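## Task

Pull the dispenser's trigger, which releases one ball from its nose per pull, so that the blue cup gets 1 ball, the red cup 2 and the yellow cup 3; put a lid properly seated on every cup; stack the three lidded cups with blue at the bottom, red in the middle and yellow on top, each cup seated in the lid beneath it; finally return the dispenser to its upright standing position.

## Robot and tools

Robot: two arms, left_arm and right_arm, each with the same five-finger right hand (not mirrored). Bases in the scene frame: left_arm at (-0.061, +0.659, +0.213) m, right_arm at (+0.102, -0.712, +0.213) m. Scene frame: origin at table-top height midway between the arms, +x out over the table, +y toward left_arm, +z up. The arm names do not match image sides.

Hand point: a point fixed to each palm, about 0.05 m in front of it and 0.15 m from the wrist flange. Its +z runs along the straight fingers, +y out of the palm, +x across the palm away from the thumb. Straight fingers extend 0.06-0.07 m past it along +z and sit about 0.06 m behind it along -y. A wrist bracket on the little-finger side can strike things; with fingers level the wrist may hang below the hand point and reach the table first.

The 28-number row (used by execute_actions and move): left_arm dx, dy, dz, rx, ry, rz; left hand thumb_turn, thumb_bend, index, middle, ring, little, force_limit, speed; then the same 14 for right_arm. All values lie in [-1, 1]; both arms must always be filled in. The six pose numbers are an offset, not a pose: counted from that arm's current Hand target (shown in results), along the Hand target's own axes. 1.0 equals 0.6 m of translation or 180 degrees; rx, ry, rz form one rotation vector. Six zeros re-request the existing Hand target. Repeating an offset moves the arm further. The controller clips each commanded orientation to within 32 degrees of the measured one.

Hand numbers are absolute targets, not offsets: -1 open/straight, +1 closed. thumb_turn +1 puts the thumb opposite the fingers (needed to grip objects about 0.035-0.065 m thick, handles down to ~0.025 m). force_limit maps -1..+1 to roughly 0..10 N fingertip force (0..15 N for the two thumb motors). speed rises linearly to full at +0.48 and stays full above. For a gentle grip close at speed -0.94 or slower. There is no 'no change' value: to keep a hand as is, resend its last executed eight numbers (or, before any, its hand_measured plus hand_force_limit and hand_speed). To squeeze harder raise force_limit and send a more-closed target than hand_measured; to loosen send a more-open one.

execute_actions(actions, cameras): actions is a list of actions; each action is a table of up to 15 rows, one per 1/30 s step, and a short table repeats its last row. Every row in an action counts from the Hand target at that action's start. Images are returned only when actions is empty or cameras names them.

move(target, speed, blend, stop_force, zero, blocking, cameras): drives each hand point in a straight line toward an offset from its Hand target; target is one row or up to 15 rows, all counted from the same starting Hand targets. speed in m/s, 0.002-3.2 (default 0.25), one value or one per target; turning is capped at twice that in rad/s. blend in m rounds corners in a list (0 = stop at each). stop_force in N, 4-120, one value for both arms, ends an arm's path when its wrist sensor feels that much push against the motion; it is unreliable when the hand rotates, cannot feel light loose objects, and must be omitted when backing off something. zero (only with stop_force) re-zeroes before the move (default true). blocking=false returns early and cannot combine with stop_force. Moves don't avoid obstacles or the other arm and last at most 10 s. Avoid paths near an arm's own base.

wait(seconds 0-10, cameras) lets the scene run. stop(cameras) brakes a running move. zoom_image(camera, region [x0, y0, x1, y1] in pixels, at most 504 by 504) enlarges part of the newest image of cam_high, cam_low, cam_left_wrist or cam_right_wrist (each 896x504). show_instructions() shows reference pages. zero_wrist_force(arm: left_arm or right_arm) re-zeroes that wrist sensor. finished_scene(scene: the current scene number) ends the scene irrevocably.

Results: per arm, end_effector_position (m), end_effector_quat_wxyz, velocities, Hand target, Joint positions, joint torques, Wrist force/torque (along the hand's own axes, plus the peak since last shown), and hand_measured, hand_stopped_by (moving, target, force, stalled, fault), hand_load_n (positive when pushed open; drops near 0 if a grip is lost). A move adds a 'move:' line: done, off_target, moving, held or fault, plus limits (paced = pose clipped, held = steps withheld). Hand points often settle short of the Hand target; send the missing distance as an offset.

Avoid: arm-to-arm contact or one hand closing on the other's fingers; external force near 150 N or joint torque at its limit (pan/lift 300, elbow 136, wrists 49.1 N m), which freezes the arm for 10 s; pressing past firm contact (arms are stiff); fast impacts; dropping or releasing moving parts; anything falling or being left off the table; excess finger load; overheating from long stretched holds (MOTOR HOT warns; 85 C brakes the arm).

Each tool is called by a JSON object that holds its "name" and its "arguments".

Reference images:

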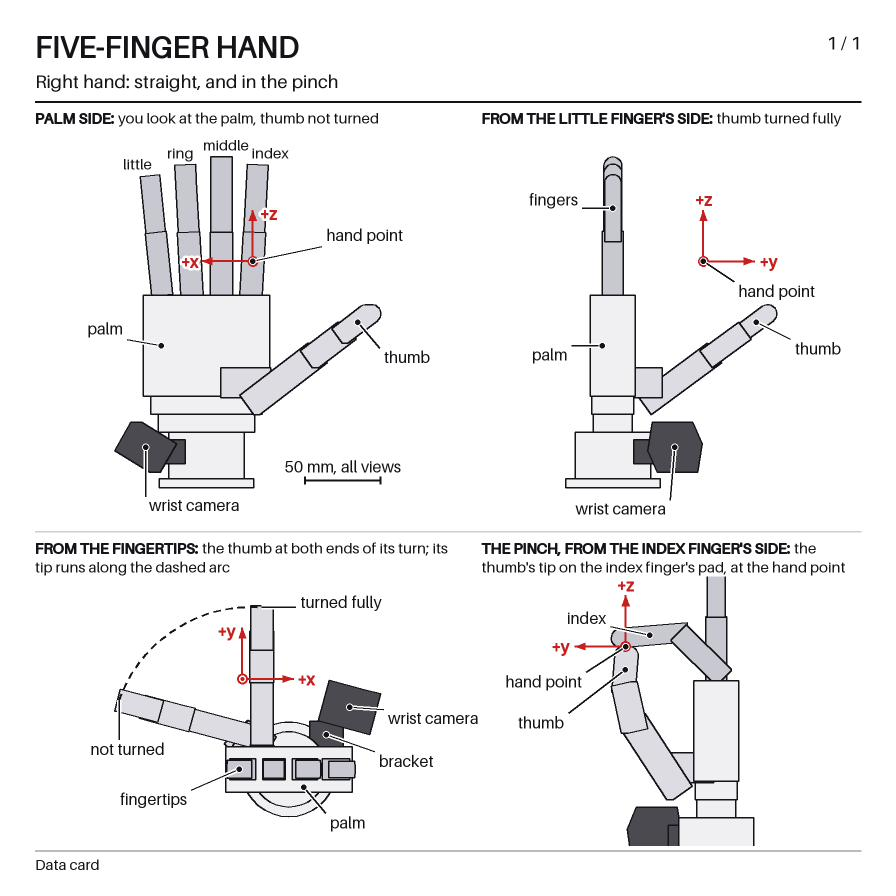

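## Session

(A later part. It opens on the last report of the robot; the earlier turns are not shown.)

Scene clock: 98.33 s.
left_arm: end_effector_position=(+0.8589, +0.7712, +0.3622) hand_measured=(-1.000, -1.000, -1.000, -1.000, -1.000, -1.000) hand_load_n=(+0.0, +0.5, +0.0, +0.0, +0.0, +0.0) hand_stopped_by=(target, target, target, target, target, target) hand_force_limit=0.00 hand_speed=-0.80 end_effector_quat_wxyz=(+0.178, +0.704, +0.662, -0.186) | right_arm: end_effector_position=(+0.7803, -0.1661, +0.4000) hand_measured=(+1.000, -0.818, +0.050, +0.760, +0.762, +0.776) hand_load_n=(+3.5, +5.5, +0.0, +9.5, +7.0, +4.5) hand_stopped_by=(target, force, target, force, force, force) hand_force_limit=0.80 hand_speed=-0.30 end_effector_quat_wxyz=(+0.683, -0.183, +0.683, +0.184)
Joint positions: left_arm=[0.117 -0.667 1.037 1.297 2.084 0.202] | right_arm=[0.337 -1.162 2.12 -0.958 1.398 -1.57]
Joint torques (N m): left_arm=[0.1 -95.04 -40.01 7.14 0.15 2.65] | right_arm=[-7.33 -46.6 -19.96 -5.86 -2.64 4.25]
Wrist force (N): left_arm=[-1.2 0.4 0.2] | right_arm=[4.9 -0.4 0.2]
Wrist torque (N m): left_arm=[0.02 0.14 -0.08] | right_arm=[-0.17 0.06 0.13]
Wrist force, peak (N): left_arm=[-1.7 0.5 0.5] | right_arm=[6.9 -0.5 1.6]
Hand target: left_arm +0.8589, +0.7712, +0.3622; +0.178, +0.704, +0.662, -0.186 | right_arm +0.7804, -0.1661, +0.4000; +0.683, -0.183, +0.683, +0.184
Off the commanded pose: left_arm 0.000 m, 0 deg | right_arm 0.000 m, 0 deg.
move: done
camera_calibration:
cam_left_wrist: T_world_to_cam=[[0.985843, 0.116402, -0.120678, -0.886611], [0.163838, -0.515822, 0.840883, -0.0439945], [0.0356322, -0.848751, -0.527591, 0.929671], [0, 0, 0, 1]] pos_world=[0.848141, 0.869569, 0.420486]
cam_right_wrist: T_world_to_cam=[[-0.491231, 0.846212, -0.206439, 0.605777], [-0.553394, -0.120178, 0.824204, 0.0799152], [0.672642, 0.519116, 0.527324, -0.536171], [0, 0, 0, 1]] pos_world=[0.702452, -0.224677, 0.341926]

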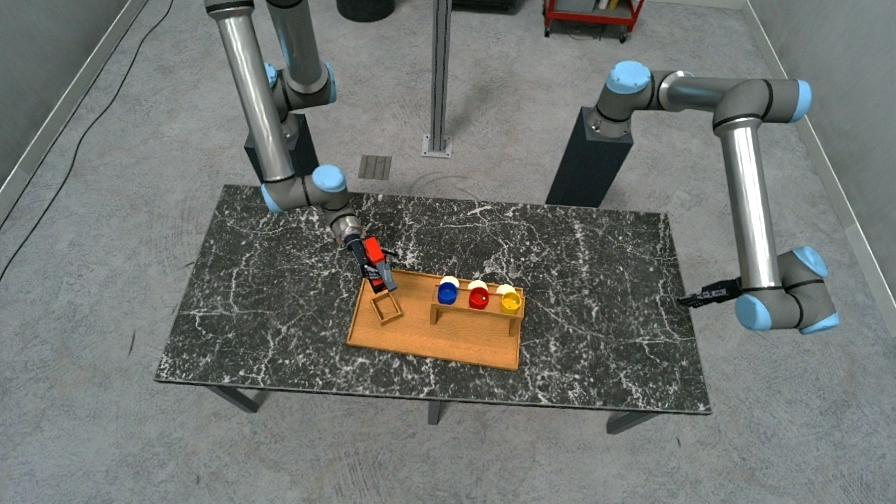

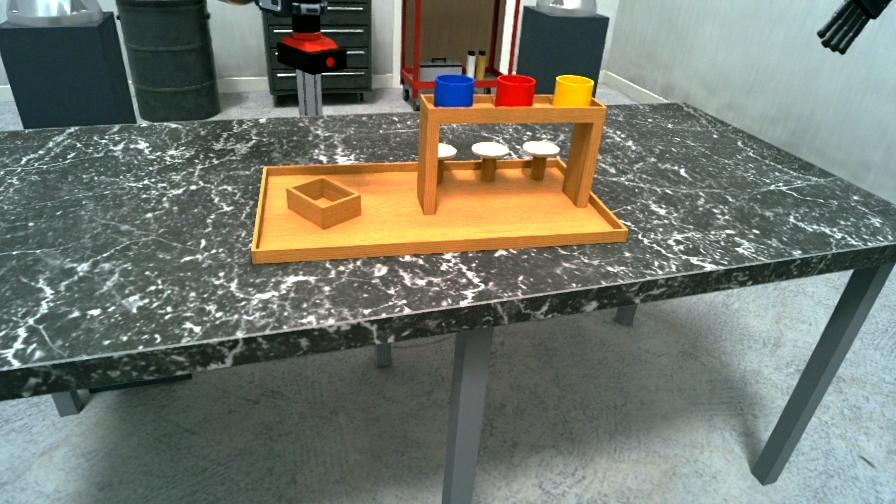

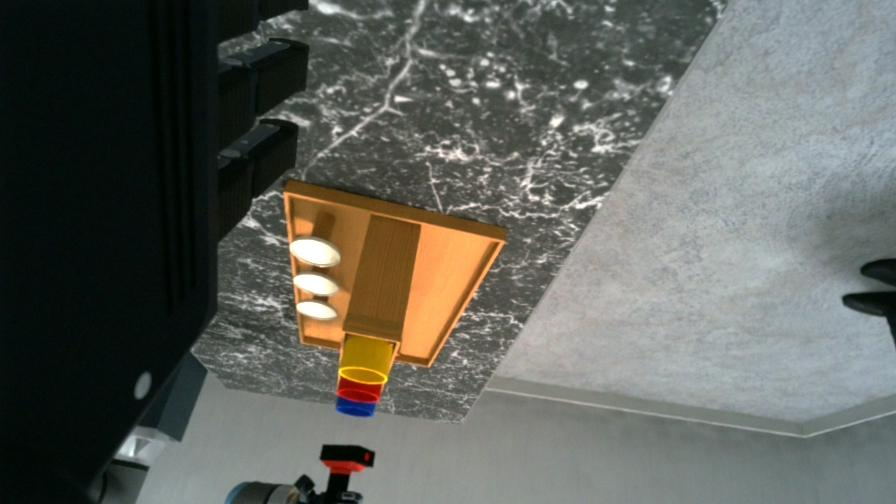

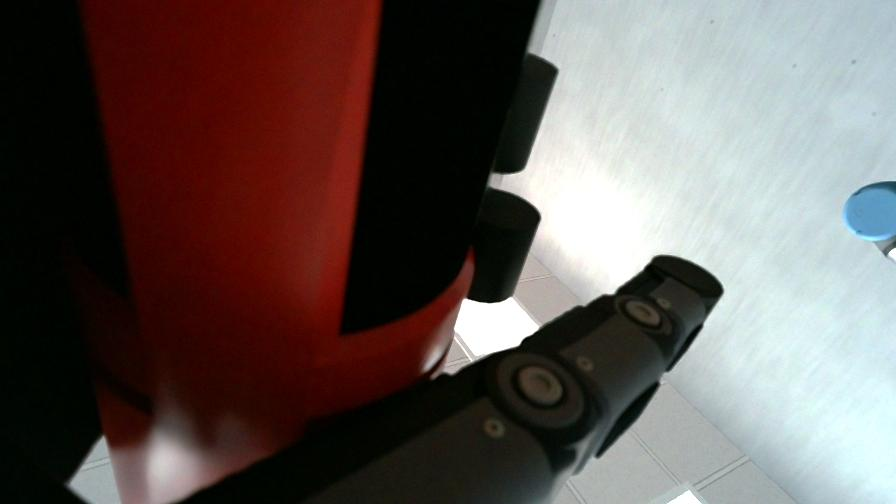

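{"name": "zoom_image", "arguments": {"camera": "cam_high", "region": [430, 275, 530, 320]}}

{"name": "move", "arguments": {"target": [0,0,0,0,0,0,-1,-1,-1,-1,-1,-1,0,-0.8,0.31667,0,0,0,0,0,1,0.92,0.05,1.0,0.96,0.96,0.8,-0.3], "speed": 0.2, "cameras": ["cam_low","cam_high","cam_left_wrist"]}}

{"name": "zoom_image", "arguments": {"camera": "cam_low", "region": [270, 40, 390, 240]}}

{"name": "zoom_image", "arguments": {"camera": "cam_high", "region": [340, 220, 430, 330]}}

{"name": "zoom_image", "arguments": {"camera": "cam_left_wrist", "region": [260, 360, 440, 504]}}

Scaled by 5.040 from the camera's 896x504 image, which has a finer 1280x720 frame.

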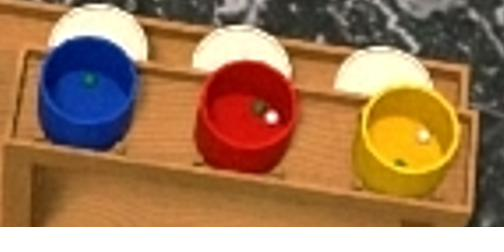

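Scene clock: 100.57 s.
left_arm: end_effector_position=(+0.8589, +0.7712, +0.3622) hand_measured=(-1.000, -1.000, -1.000, -1.000, -1.000, -1.000) hand_load_n=(+0.0, +0.0, +0.0, +0.0, +0.0, +0.0) hand_stopped_by=(target, target, target, target, target, target) hand_force_limit=0.00 hand_speed=-0.80 end_effector_quat_wxyz=(+0.178, +0.704, +0.662, -0.186) | right_arm: end_effector_position=(+0.7804, -0.1659, +0.2102) hand_measured=(+1.000, -0.818, +0.050, +0.760, +0.762, +0.776) hand_load_n=(+3.5, +6.0, +0.0, +9.5, +7.0, +5.0) hand_stopped_by=(target, force, target, force, force, force) hand_force_limit=0.80 hand_speed=-0.30 end_effector_quat_wxyz=(+0.683, -0.183, +0.683, +0.184)
Joint positions: left_arm=[0.117 -0.667 1.037 1.297 2.084 0.202] | right_arm=[0.337 -0.834 2.12 -1.287 1.398 -1.57]
Joint torques (N m): left_arm=[2.17 -94.43 -38.11 6.64 0.19 2.35] | right_arm=[14.66 -57.07 -22.17 -5.7 2.4 4.36]
Wrist force (N): left_arm=[-1.4 0.6 0.5] | right_arm=[4.9 -0.4 0.2]
Wrist torque (N m): left_arm=[0.03 0.16 -0.08] | right_arm=[-0.17 0.04 0.03]
Wrist force, peak (N): left_arm=[-1.6 0.6 0.4] | right_arm=[6.8 -0.6 0.2]
Hand target: left_arm +0.8589, +0.7712, +0.3622; +0.178, +0.704, +0.662, -0.186 | right_arm +0.7804, -0.1659, +0.2100; +0.683, -0.183, +0.683, +0.184
Off the commanded pose: left_arm 0.000 m, 0 deg | right_arm 0.000 m, 0 deg.
move: done
camera_calibration:
cam_left_wrist: T_world_to_cam=[[0.985843, 0.116402, -0.120678, -0.886611], [0.163838, -0.515822, 0.840883, -0.0439945], [0.0356322, -0.848751, -0.527591, 0.929671], [0, 0, 0, 1]] pos_world=[0.848141, 0.869569, 0.420486]
Images, in order (width x height): cam_high 896x504, cam_low 896x504, cam_left_wrist 896x504.

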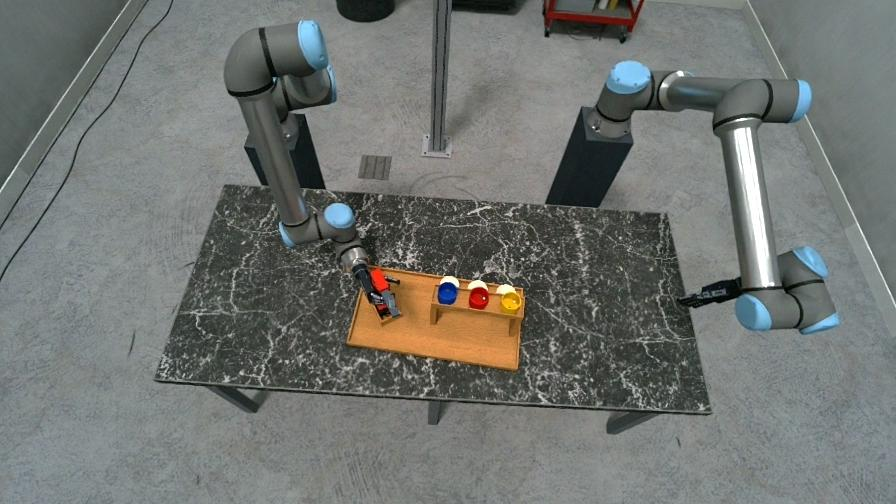

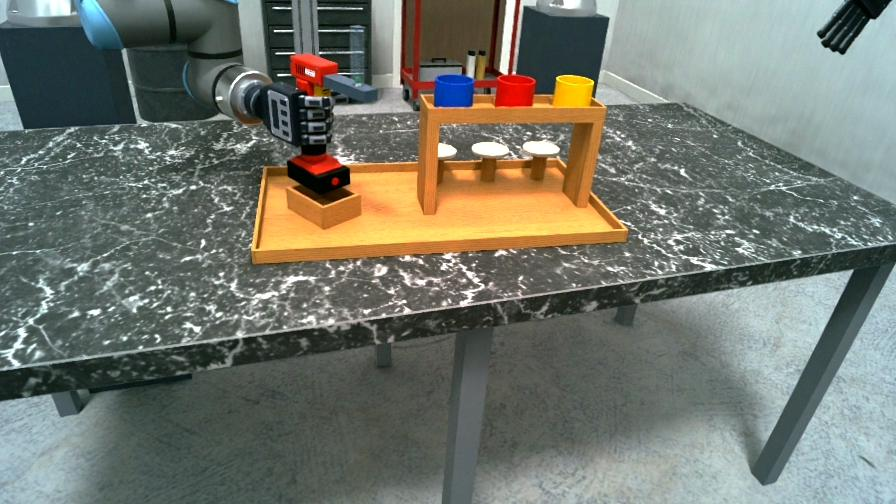

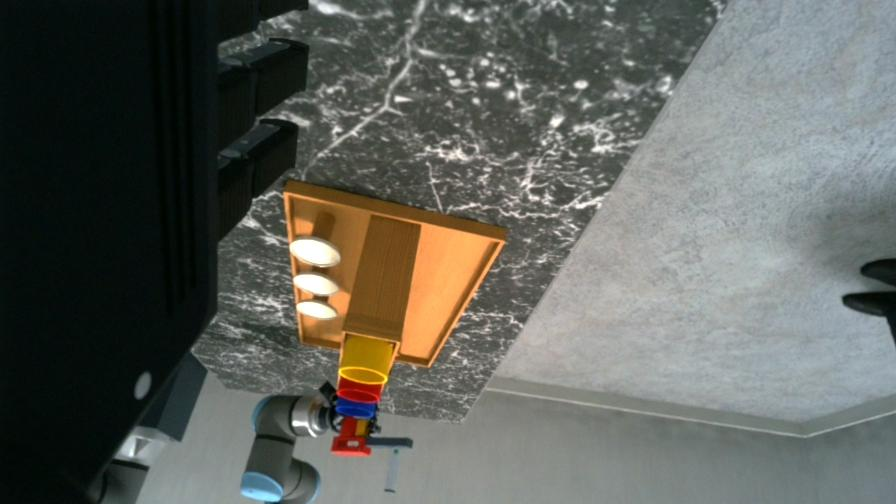

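Scaled by 2.520 from the camera's 896x504 image, which has a finer 1280x720 frame.

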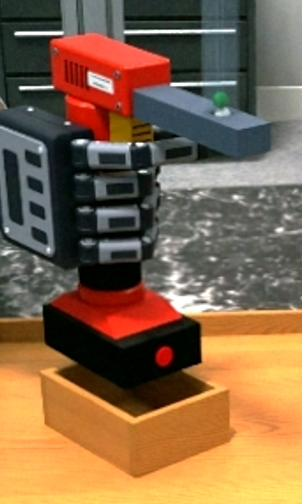

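Scaled by 4.582 from the camera's 896x504 image, which has a finer 1280x720 frame.

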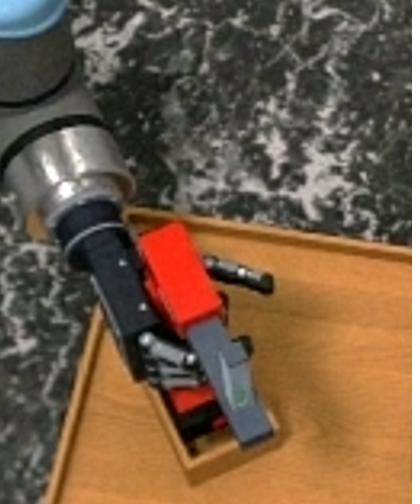

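Scaled by 2.800 from the camera's 896x504 image, which has a finer 1280x720 frame.

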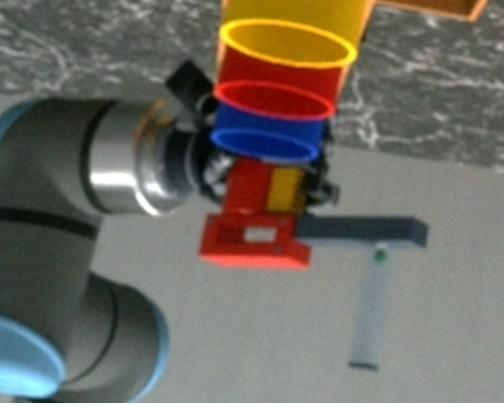

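{"name": "zoom_image", "arguments": {"camera": "cam_low", "region": [280, 140, 370, 230]}}

{"name": "zoom_image", "arguments": {"camera": "cam_high", "region": [360, 285, 410, 335]}}

Scaled by 5.600 from the camera's 896x504 image, which has a finer 1280x720 frame.

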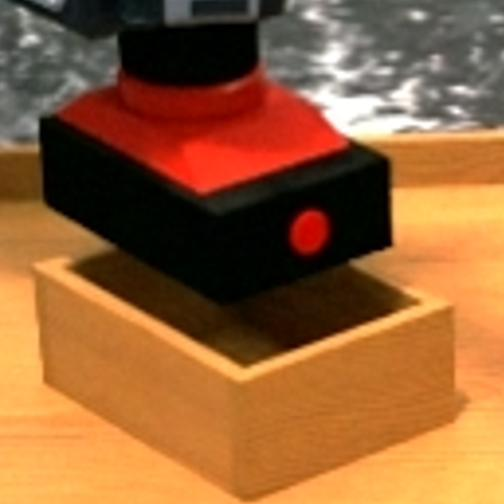

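Scaled by 10.080 from the camera's 896x504 image, which has a finer 1280x720 frame.

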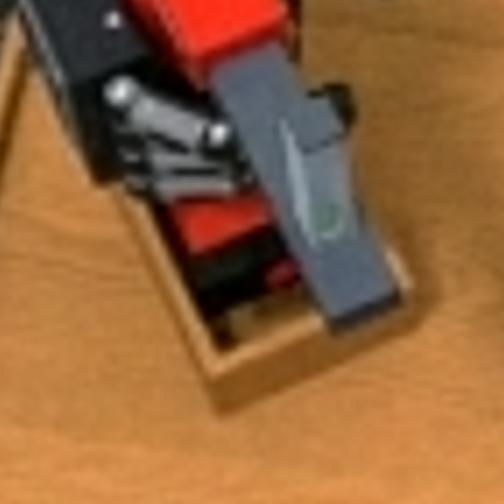

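{"name": "move", "arguments": {"target": [0,0,0,0,0,0,-1,-1,-1,-1,-1,-1,0,-0.8,0.01333,0.00388,0.00994,0,0,0,1,0.92,0.05,1.0,0.96,0.96,0.8,-0.3], "speed": 0.1, "cameras": ["cam_low","cam_high"]}}

{"name": "zoom_image", "arguments": {"camera": "cam_low", "region": [280, 140, 370, 230]}}

{"name": "zoom_image", "arguments": {"camera": "cam_high", "region": [360, 285, 410, 335]}}

Scene clock: 105.83 s.
left_arm: end_effector_position=(+0.8589, +0.7712, +0.3622) hand_measured=(-1.000, -1.000, -1.000, -1.000, -1.000, -1.000) hand_load_n=(+0.0, +0.0, +0.0, +0.0, +0.0, +0.0) hand_stopped_by=(target, target, target, target, target, target) hand_force_limit=0.00 hand_speed=-0.80 end_effector_quat_wxyz=(+0.178, +0.704, +0.662, -0.186) | right_arm: end_effector_position=(+0.7843, -0.1610, +0.2022) hand_measured=(+1.000, -0.818, +0.050, +0.760, +0.762, +0.776) hand_load_n=(+4.0, +5.5, +0.0, +9.5, +7.0, +5.0) hand_stopped_by=(target, force, target, force, force, force) hand_force_limit=0.80 hand_speed=-0.30 end_effector_quat_wxyz=(+0.683, -0.183, +0.683, +0.184)
Joint positions: left_arm=[0.117 -0.667 1.037 1.297 2.084 0.202] | right_arm=[0.342 -0.815 2.105 -1.29 1.403 -1.57]
Joint torques (N m): left_arm=[1.36 -94.97 -39.37 6.96 -0.35 2.4] | right_arm=[18.77 -58.75 -21.61 -5.73 2.31 4.03]
Wrist force (N): left_arm=[-1.3 0.6 0.1] | right_arm=[4.7 -1.0 0.4]
Wrist torque (N m): left_arm=[0.06 0.16 -0.08] | right_arm=[-0.29 0.07 0.00]
Wrist force, peak (N): left_arm=[-1.8 0.3 -0.1] | right_arm=[5.5 0.0 0.1]
Hand target: left_arm +0.8589, +0.7712, +0.3622; +0.178, +0.704, +0.662, -0.186 | right_arm +0.7844, -0.1609, +0.2020; +0.683, -0.183, +0.683, +0.184
Off the commanded pose: left_arm 0.000 m, 0 deg | right_arm 0.000 m, 0 deg.
move: done
Images, in order (width x height): cam_high 896x504, cam_low 896x504.

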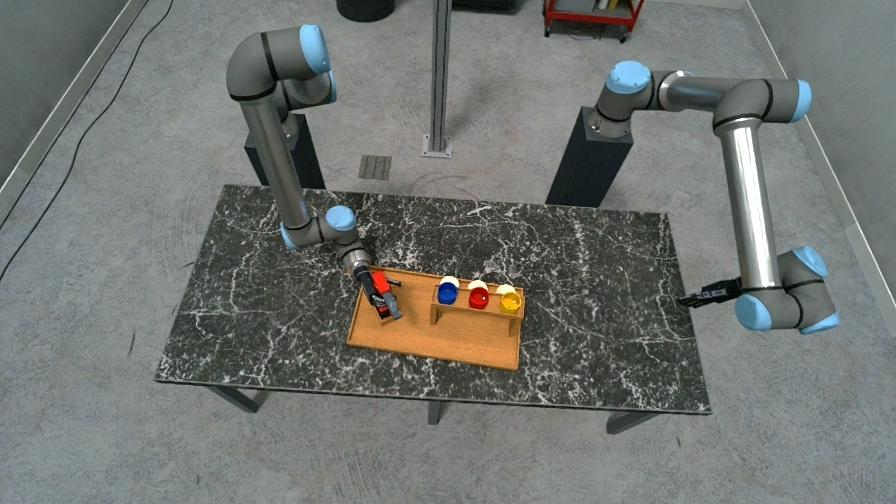

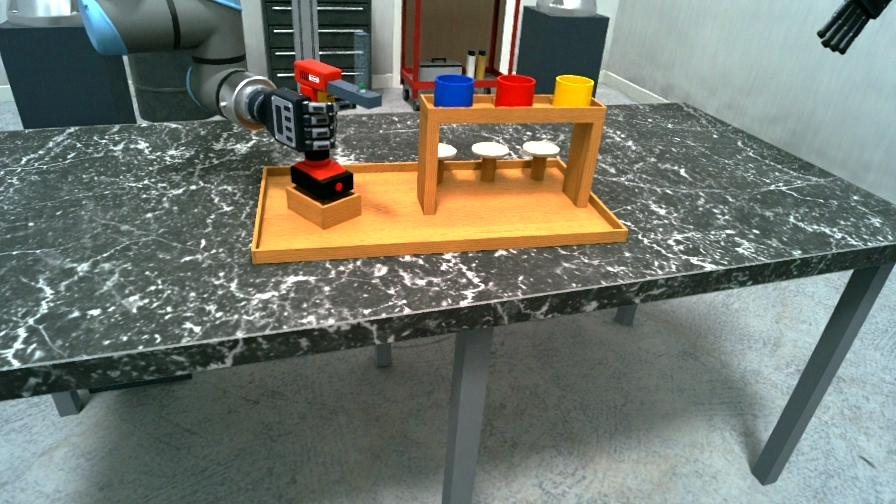

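Scaled by 5.600 from the camera's 896x504 image, which has a finer 1280x720 frame.

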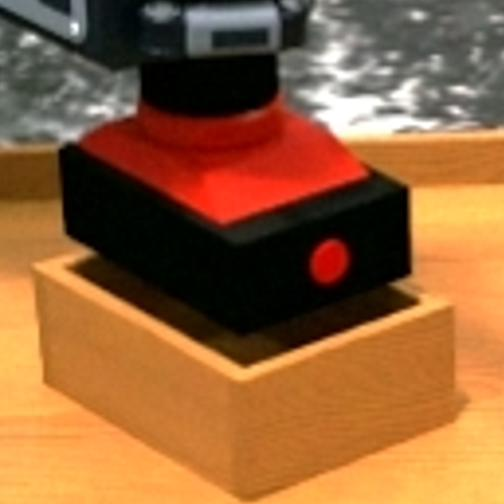

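Scaled by 10.080 from the camera's 896x504 image, which has a finer 1280x720 frame.

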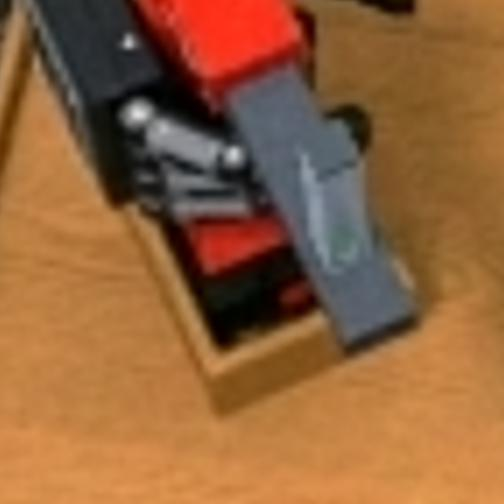

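{"name": "move", "arguments": {"target": [0,0,0,0,0,0,-1,-1,-1,-1,-1,-1,0,-0.8,0.0900,0,0,0,0,0,1,0.92,0.05,1.0,0.96,0.96,0.8,-0.3], "speed": 0.03, "stop_force": 7, "cameras": ["cam_low","cam_high","cam_left_wrist"]}}

{"name": "zoom_image", "arguments": {"camera": "cam_low", "region": [280, 50, 390, 230]}}

{"name": "zoom_image", "arguments": {"camera": "cam_high", "region": [360, 285, 410, 335]}}

Scene clock: 109.73 s.
left_arm: end_effector_position=(+0.8589, +0.7712, +0.3622) hand_measured=(-1.000, -1.000, -1.000, -1.000, -1.000, -1.000) hand_load_n=(+0.0, +0.0, +0.0, +0.0, +0.0, +0.0) hand_stopped_by=(target, target, target, target, target, target) hand_force_limit=0.00 hand_speed=-0.80 end_effector_quat_wxyz=(+0.178, +0.704, +0.662, -0.186) | right_arm: end_effector_position=(+0.7844, -0.1609, +0.1532) hand_measured=(+1.000, -0.818, +0.050, +0.760, +0.762, +0.778) hand_load_n=(+8.0, +6.0, +0.0, +8.5, +5.5, +3.0) hand_stopped_by=(target, force, target, force, force, force) hand_force_limit=0.80 hand_speed=-0.30 end_effector_quat_wxyz=(+0.683, -0.183, +0.683, +0.184)
Joint positions: left_arm=[0.117 -0.667 1.037 1.297 2.084 0.202] | right_arm=[0.343 -0.726 2.084 -1.359 1.404 -1.57]
Joint torques (N m): left_arm=[2.32 -94.53 -38.76 7.18 0.43 2.35] | right_arm=[-5.7 -85.48 -4.49 -0.91 -0.23 -1]
Wrist force (N): left_arm=[-1.0 0.1 0.0] | right_arm=[4.5 1.1 -0.1]
Wrist torque (N m): left_arm=[0.00 0.12 -0.09] | right_arm=[0.02 0.14 0.06]
Wrist force, peak (N): left_arm=[-1.7 0.4 0.3] | right_arm=[-28.9 6.0 -16.6]
Hand target: left_arm +0.8589, +0.7712, +0.3622; +0.178, +0.704, +0.662, -0.186 | right_arm +0.7844, -0.1609, +0.1532; +0.683, -0.183, +0.683, +0.184 (not the last commanded pose)
Off the commanded pose: left_arm 0.000 m, 0 deg | right_arm 0.005 m, 0 deg.
move: contact (right_arm)
camera_calibration:
cam_left_wrist: T_world_to_cam=[[0.985843, 0.116402, -0.120678, -0.886611], [0.163838, -0.515822, 0.840883, -0.0439945], [0.0356322, -0.848751, -0.527591, 0.929671], [0, 0, 0, 1]] pos_world=[0.848141, 0.869569, 0.420486]
Images, in order (width x height): cam_high 896x504, cam_low 896x504, cam_left_wrist 896x504.

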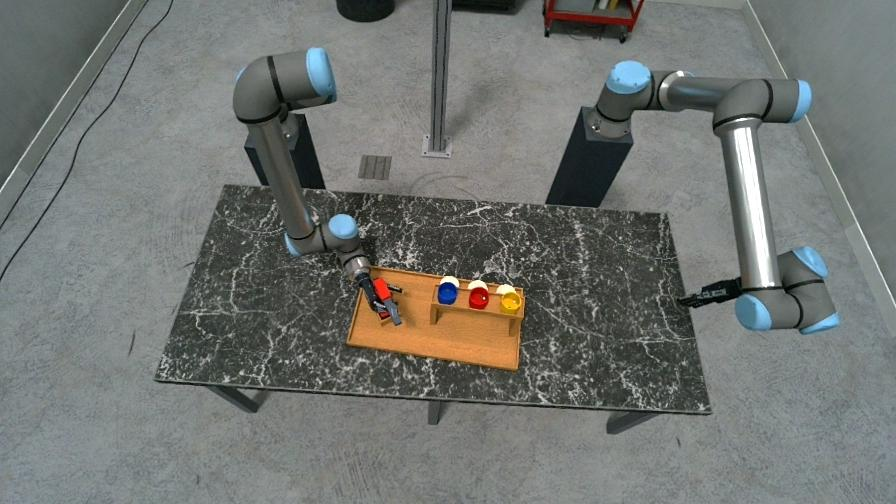

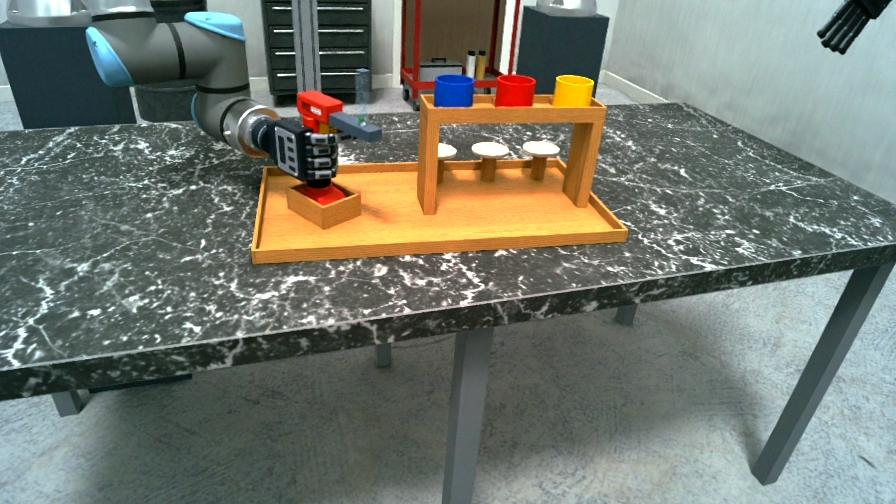

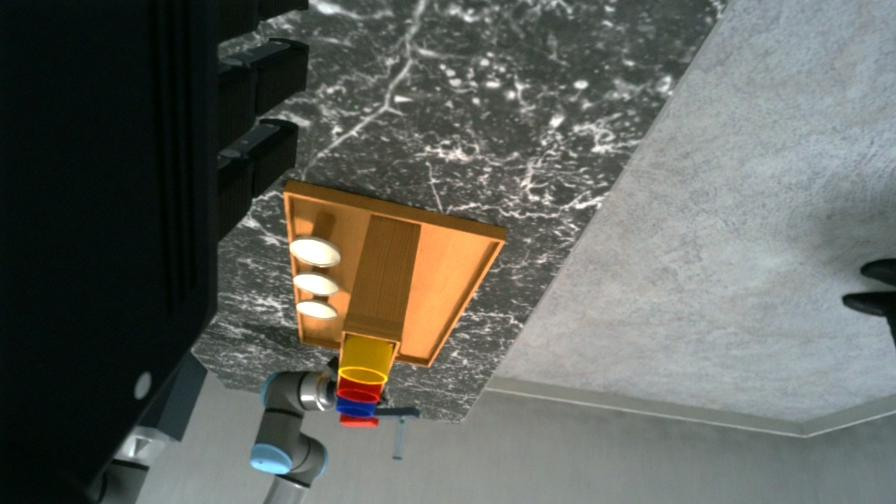

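Scaled by 2.800 from the camera's 896x504 image, which has a finer 1280x720 frame.

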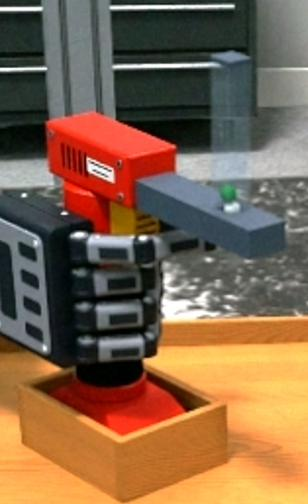

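Scaled by 10.080 from the camera's 896x504 image, which has a finer 1280x720 frame.

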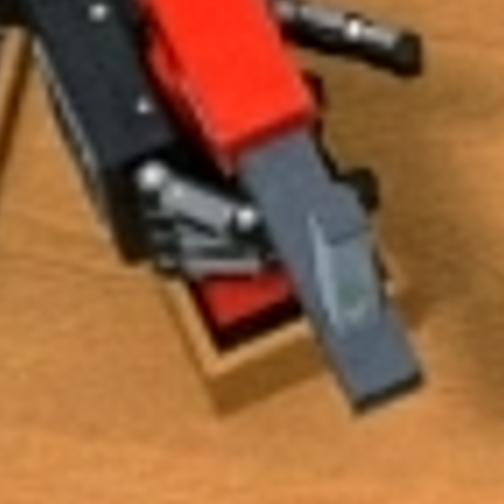

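{"name": "execute_actions", "arguments": {"actions": [[[0,0,0,0,0,0,-1,-1,-1,-1,-1,-1,0,-0.8,0,0,0,0,0,0,1,-1,-1,-1,-1,-1,0.8,-0.3]]]}}

{"name": "wait", "arguments": {"seconds": 0.5, "cameras": ["cam_low","cam_high","cam_right_wrist"]}}

{"name": "zoom_image", "arguments": {"camera": "cam_low", "region": [280, 50, 390, 230]}}

{"name": "zoom_image", "arguments": {"camera": "cam_high", "region": [360, 285, 410, 335]}}

Scene clock: 112.13 s.
left_arm: end_effector_position=(+0.8589, +0.7712, +0.3622) hand_measured=(-1.000, -1.000, -1.000, -1.000, -1.000, -1.000) hand_load_n=(+0.0, +0.0, +0.0, +0.0, +0.0, +0.5) hand_stopped_by=(target, target, target, target, target, target) hand_force_limit=0.00 hand_speed=-0.80 end_effector_quat_wxyz=(+0.178, +0.704, +0.662, -0.186) | right_arm: end_effector_position=(+0.7844, -0.1609, +0.1532) hand_measured=(+1.000, -1.000, -1.000, -1.000, -1.000, -1.000) hand_load_n=(-0.5, +0.0, +0.0, +0.5, +0.0, +0.0) hand_stopped_by=(target, target, target, target, target, target) hand_force_limit=0.80 hand_speed=-0.30 end_effector_quat_wxyz=(+0.683, -0.183, +0.683, +0.184)
Joint positions: left_arm=[0.117 -0.667 1.037 1.297 2.084 0.202] | right_arm=[0.342 -0.726 2.084 -1.359 1.404 -1.57]
Joint torques (N m): left_arm=[2.24 -96.67 -39.2 6.97 0.77 2.82] | right_arm=[-2.92 -69.87 -16.81 -4.68 -1.38 -1.06]
Wrist force (N): left_arm=[-1.7 0.5 0.3] | right_arm=[-0.1 0.8 -1.8]
Wrist torque (N m): left_arm=[0.03 0.21 -0.11] | right_arm=[0.02 0.37 -0.14]
Wrist force, peak (N): left_arm=[-1.7 0.5 0.3] | right_arm=[5.4 1.5 0.3]
Hand target: left_arm +0.8589, +0.7712, +0.3622; +0.178, +0.704, +0.662, -0.186 | right_arm +0.7844, -0.1609, +0.1532; +0.683, -0.183, +0.683, +0.184
Off the commanded pose: left_arm 0.000 m, 0 deg | right_arm 0.000 m, 0 deg.

Scene clock: 112.63 s.
left_arm: end_effector_position=(+0.8589, +0.7712, +0.3622) hand_measured=(-1.000, -1.000, -1.000, -1.000, -1.000, -1.000) hand_load_n=(+0.0, +0.0, +0.0, +0.0, +0.0, +0.0) hand_stopped_by=(target, target, target, target, target, target) hand_force_limit=0.00 hand_speed=-0.80 end_effector_quat_wxyz=(+0.178, +0.704, +0.662, -0.186) | right_arm: end_effector_position=(+0.7844, -0.1609, +0.1533) hand_measured=(+1.000, -1.000, -1.000, -1.000, -1.000, -1.000) hand_load_n=(-0.5, +0.0, +0.0, +0.0, +0.0, +0.0) hand_stopped_by=(target, target, target, target, target, target) hand_force_limit=0.80 hand_speed=-0.30 end_effector_quat_wxyz=(+0.683, -0.183, +0.683, +0.184)
Joint positions: left_arm=[0.117 -0.667 1.037 1.297 2.084 0.202] | right_arm=[0.342 -0.726 2.084 -1.359 1.404 -1.57]
Joint torques (N m): left_arm=[4 -97.11 -38.76 6.6 0.36 1.98] | right_arm=[-1.83 -63.29 -18.94 -4.69 -1.34 -0.79]
Wrist force (N): left_arm=[-1.2 0.1 0.4] | right_arm=[0.2 0.6 -1.4]
Wrist torque (N m): left_arm=[-0.05 0.13 -0.09] | right_arm=[-0.02 0.27 -0.12]
Wrist force, peak (N): left_arm=[-1.5 0.7 0.1] | right_arm=[0.7 1.0 -1.8]
Hand target: left_arm +0.8589, +0.7712, +0.3622; +0.178, +0.704, +0.662, -0.186 | right_arm +0.7844, -0.1609, +0.1532; +0.683, -0.183, +0.683, +0.184
Off the commanded pose: left_arm 0.000 m, 0 deg | right_arm 0.000 m, 0 deg.
wait: 0.50 s; at rest by 0.17 s
camera_calibration:
cam_right_wrist: T_world_to_cam=[[-0.491368, 0.846132, -0.206441, 0.552521], [-0.553382, -0.120272, 0.824199, 0.286194], [0.672552, 0.519225, 0.527332, -0.411398], [0, 0, 0, 1]] pos_world=[0.706552, -0.219477, 0.0951256]
Images, in order (width x height): cam_high 896x504, cam_low 896x504, cam_right_wrist 896x504.

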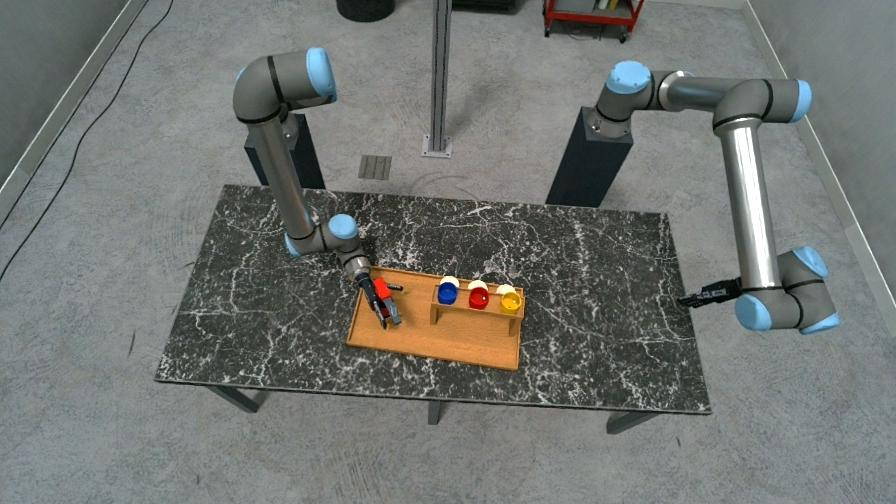

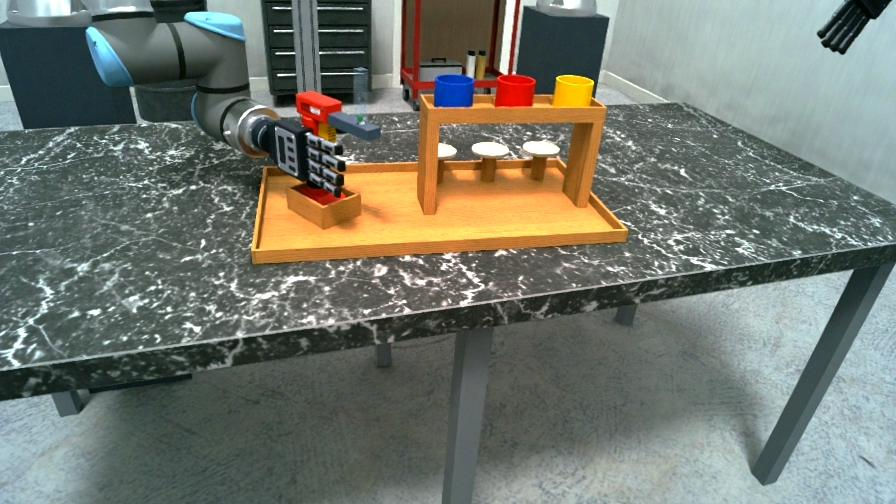

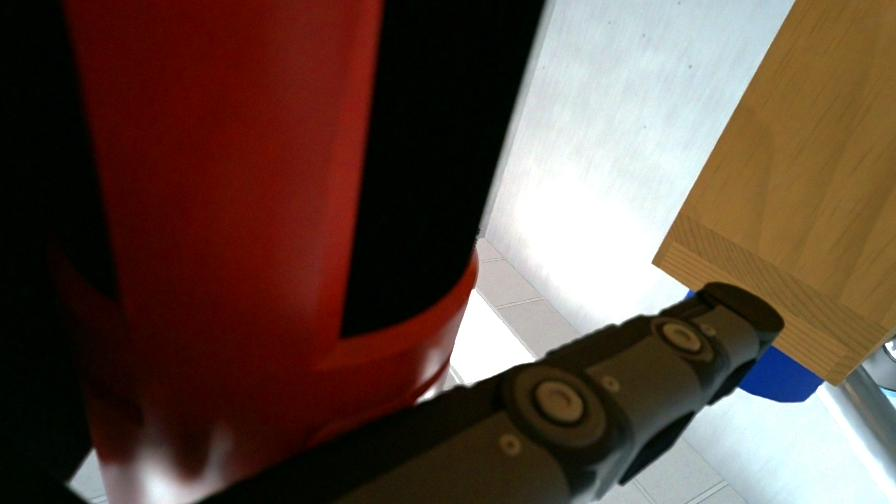

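Scaled by 2.800 from the camera's 896x504 image, which has a finer 1280x720 frame.

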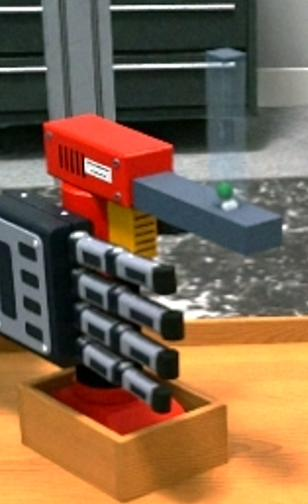

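Scaled by 10.080 from the camera's 896x504 image, which has a finer 1280x720 frame.

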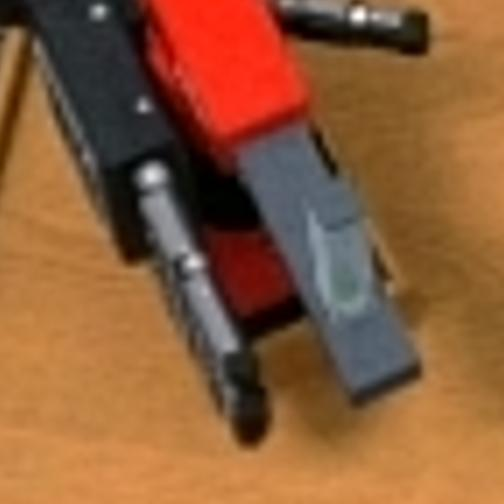

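{"name": "move", "arguments": {"target": [[0,0,0,0,0,0,-1,-1,-1,-1,-1,-1,0,-0.8,0,-0.005,-0.2833,0,0,0,1,-1,-1,-1,-1,-1,0.8,-0.3],[0,0,0,0,0,0,-1,-1,-1,-1,-1,-1,0,-0.8,-0.2447,-0.005,-0.2833,0,0,0,1,-1,-1,-1,-1,-1,0.8,-0.3],[0,0,0,0,0,0,-1,-1,-1,-1,-1,-1,0,-0.8,-0.078,0.42375,-0.05863,-0.0148,0.3048,-0.3972,1,-1,-0.6,-0.6,0.9,0.9,0.8,0]], "blend": [0.03,0.05,0], "speed": [0.15,0.3,0.4], "cameras": ["cam_low","cam_high","cam_left_wrist","cam_right_wrist"]}}

{"name": "zoom_image", "arguments": {"camera": "cam_low", "region": [250, 50, 620, 240]}}

{"name": "zoom_image", "arguments": {"camera": "cam_high", "region": [350, 220, 550, 340]}}

Scene clock: 122.10 s.
left_arm: end_effector_position=(+0.8589, +0.7712, +0.3622) hand_measured=(-1.000, -1.000, -1.000, -1.000, -1.000, -1.000) hand_load_n=(+0.0, +0.0, +0.0, +0.0, +0.0, +0.0) hand_stopped_by=(target, target, target, target, target, target) hand_force_limit=0.00 hand_speed=-0.80 end_effector_quat_wxyz=(+0.178, +0.704, +0.662, -0.186) | right_arm: end_effector_position=(+0.6266, +0.0415, +0.2002) hand_measured=(+1.000, -1.000, -0.600, -0.600, +0.900, +0.900) hand_load_n=(+0.0, +0.0, +0.0, +0.0, +0.0, +0.0) hand_stopped_by=(target, target, target, target, target, target) hand_force_limit=0.80 hand_speed=0.00 end_effector_quat_wxyz=(+0.287, -0.606, +0.670, -0.318)
Joint positions: left_arm=[0.117 -0.667 1.037 1.297 2.084 0.202] | right_arm=[0.897 -0.767 1.399 0.362 2.288 -2.351]
Joint torques (N m): left_arm=[1.3 -94.24 -40.27 6.71 0.14 1.65] | right_arm=[15.2 -74.29 -36.52 4.42 2.89 4.31]
Wrist force (N): left_arm=[-1.0 0.6 -0.1] | right_arm=[1.0 0.5 -0.8]
Wrist torque (N m): left_arm=[0.07 0.12 -0.07] | right_arm=[-0.08 -0.01 0.02]
Wrist force, peak (N): left_arm=[-1.7 0.5 0.4] | right_arm=[0.1 0.6 -2.4]
Hand target: left_arm +0.8589, +0.7712, +0.3622; +0.178, +0.704, +0.662, -0.186 | right_arm +0.6266, +0.0415, +0.2002; +0.287, -0.606, +0.670, -0.318
Off the commanded pose: left_arm 0.000 m, 0 deg | right_arm 0.000 m, 0 deg.
move: done
camera_calibration:
cam_left_wrist: T_world_to_cam=[[0.985843, 0.116402, -0.120678, -0.886611], [0.163838, -0.515822, 0.840883, -0.0439945], [0.0356322, -0.848751, -0.527591, 0.929671], [0, 0, 0, 1]] pos_world=[0.848141, 0.869569, 0.420486]
cam_right_wrist: T_world_to_cam=[[-0.637348, -0.144814, -0.756847, 0.556296], [-0.441992, 0.873252, 0.205119, 0.197308], [0.631214, 0.465253, -0.620572, -0.177151], [0, 0, 0, 1]] pos_world=[0.553583, -0.00932035, 0.270624]

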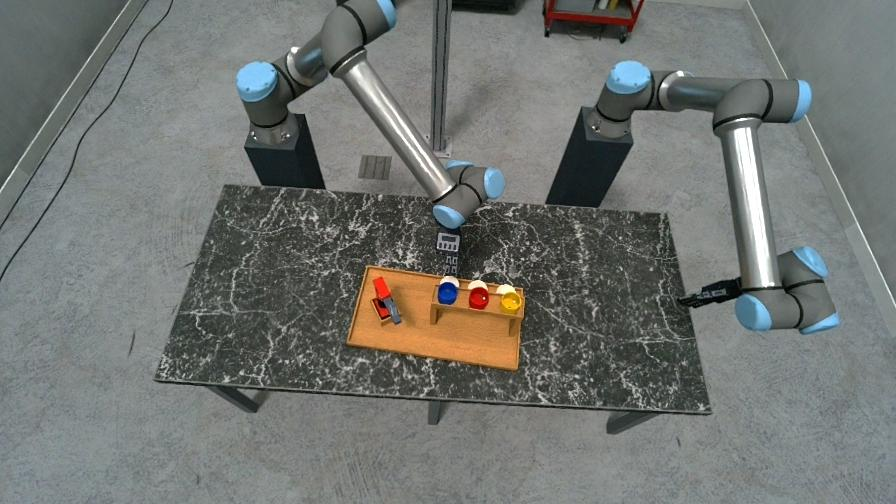

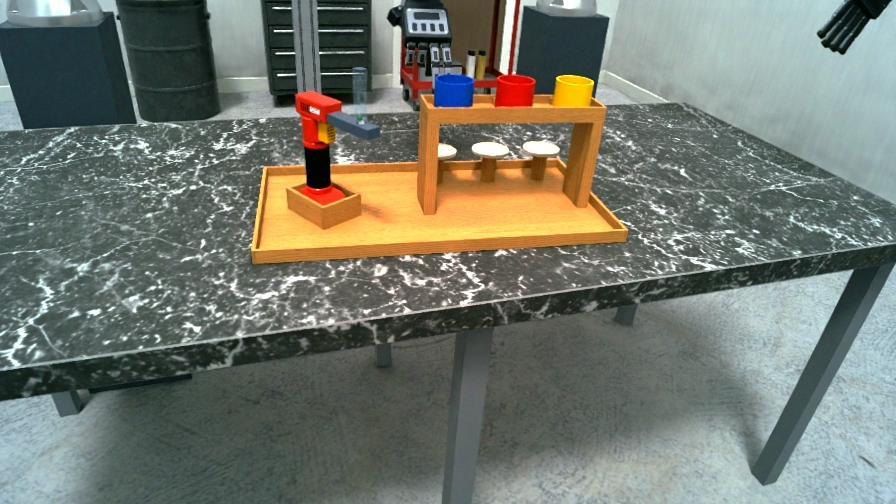

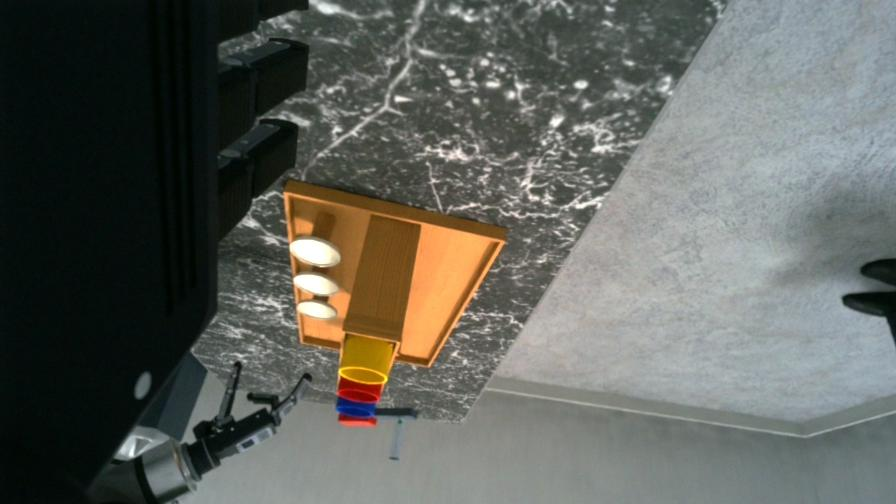

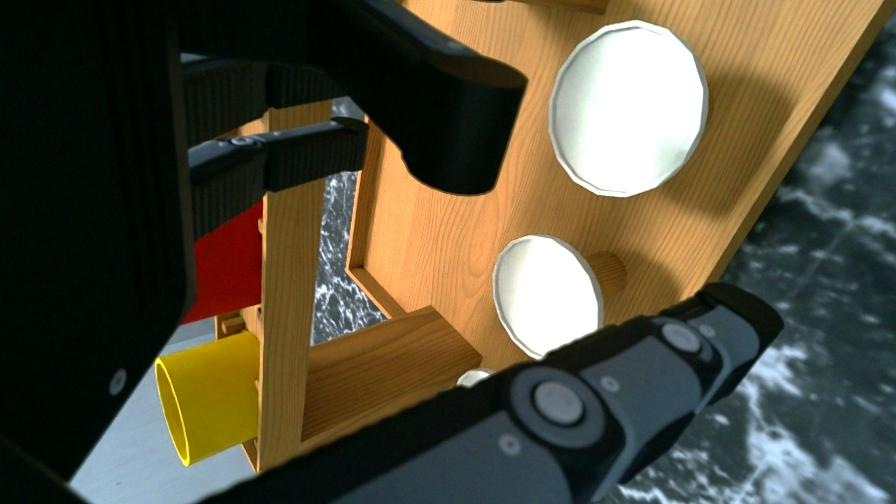

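Scaled by 1.362 from the camera's 896x504 image, which has a finer 1280x720 frame.

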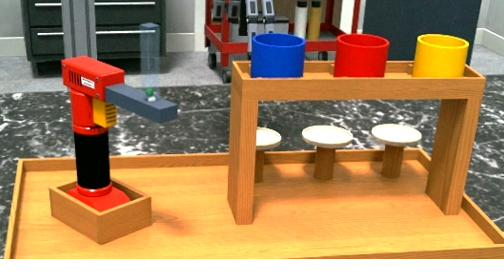

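Scaled by 2.520 from the camera's 896x504 image, which has a finer 1280x720 frame.

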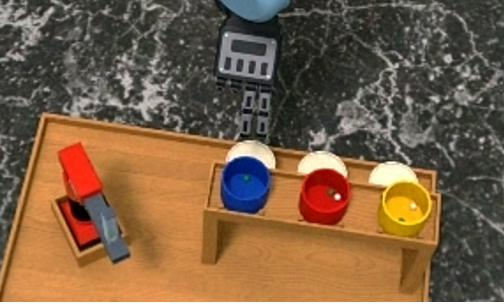

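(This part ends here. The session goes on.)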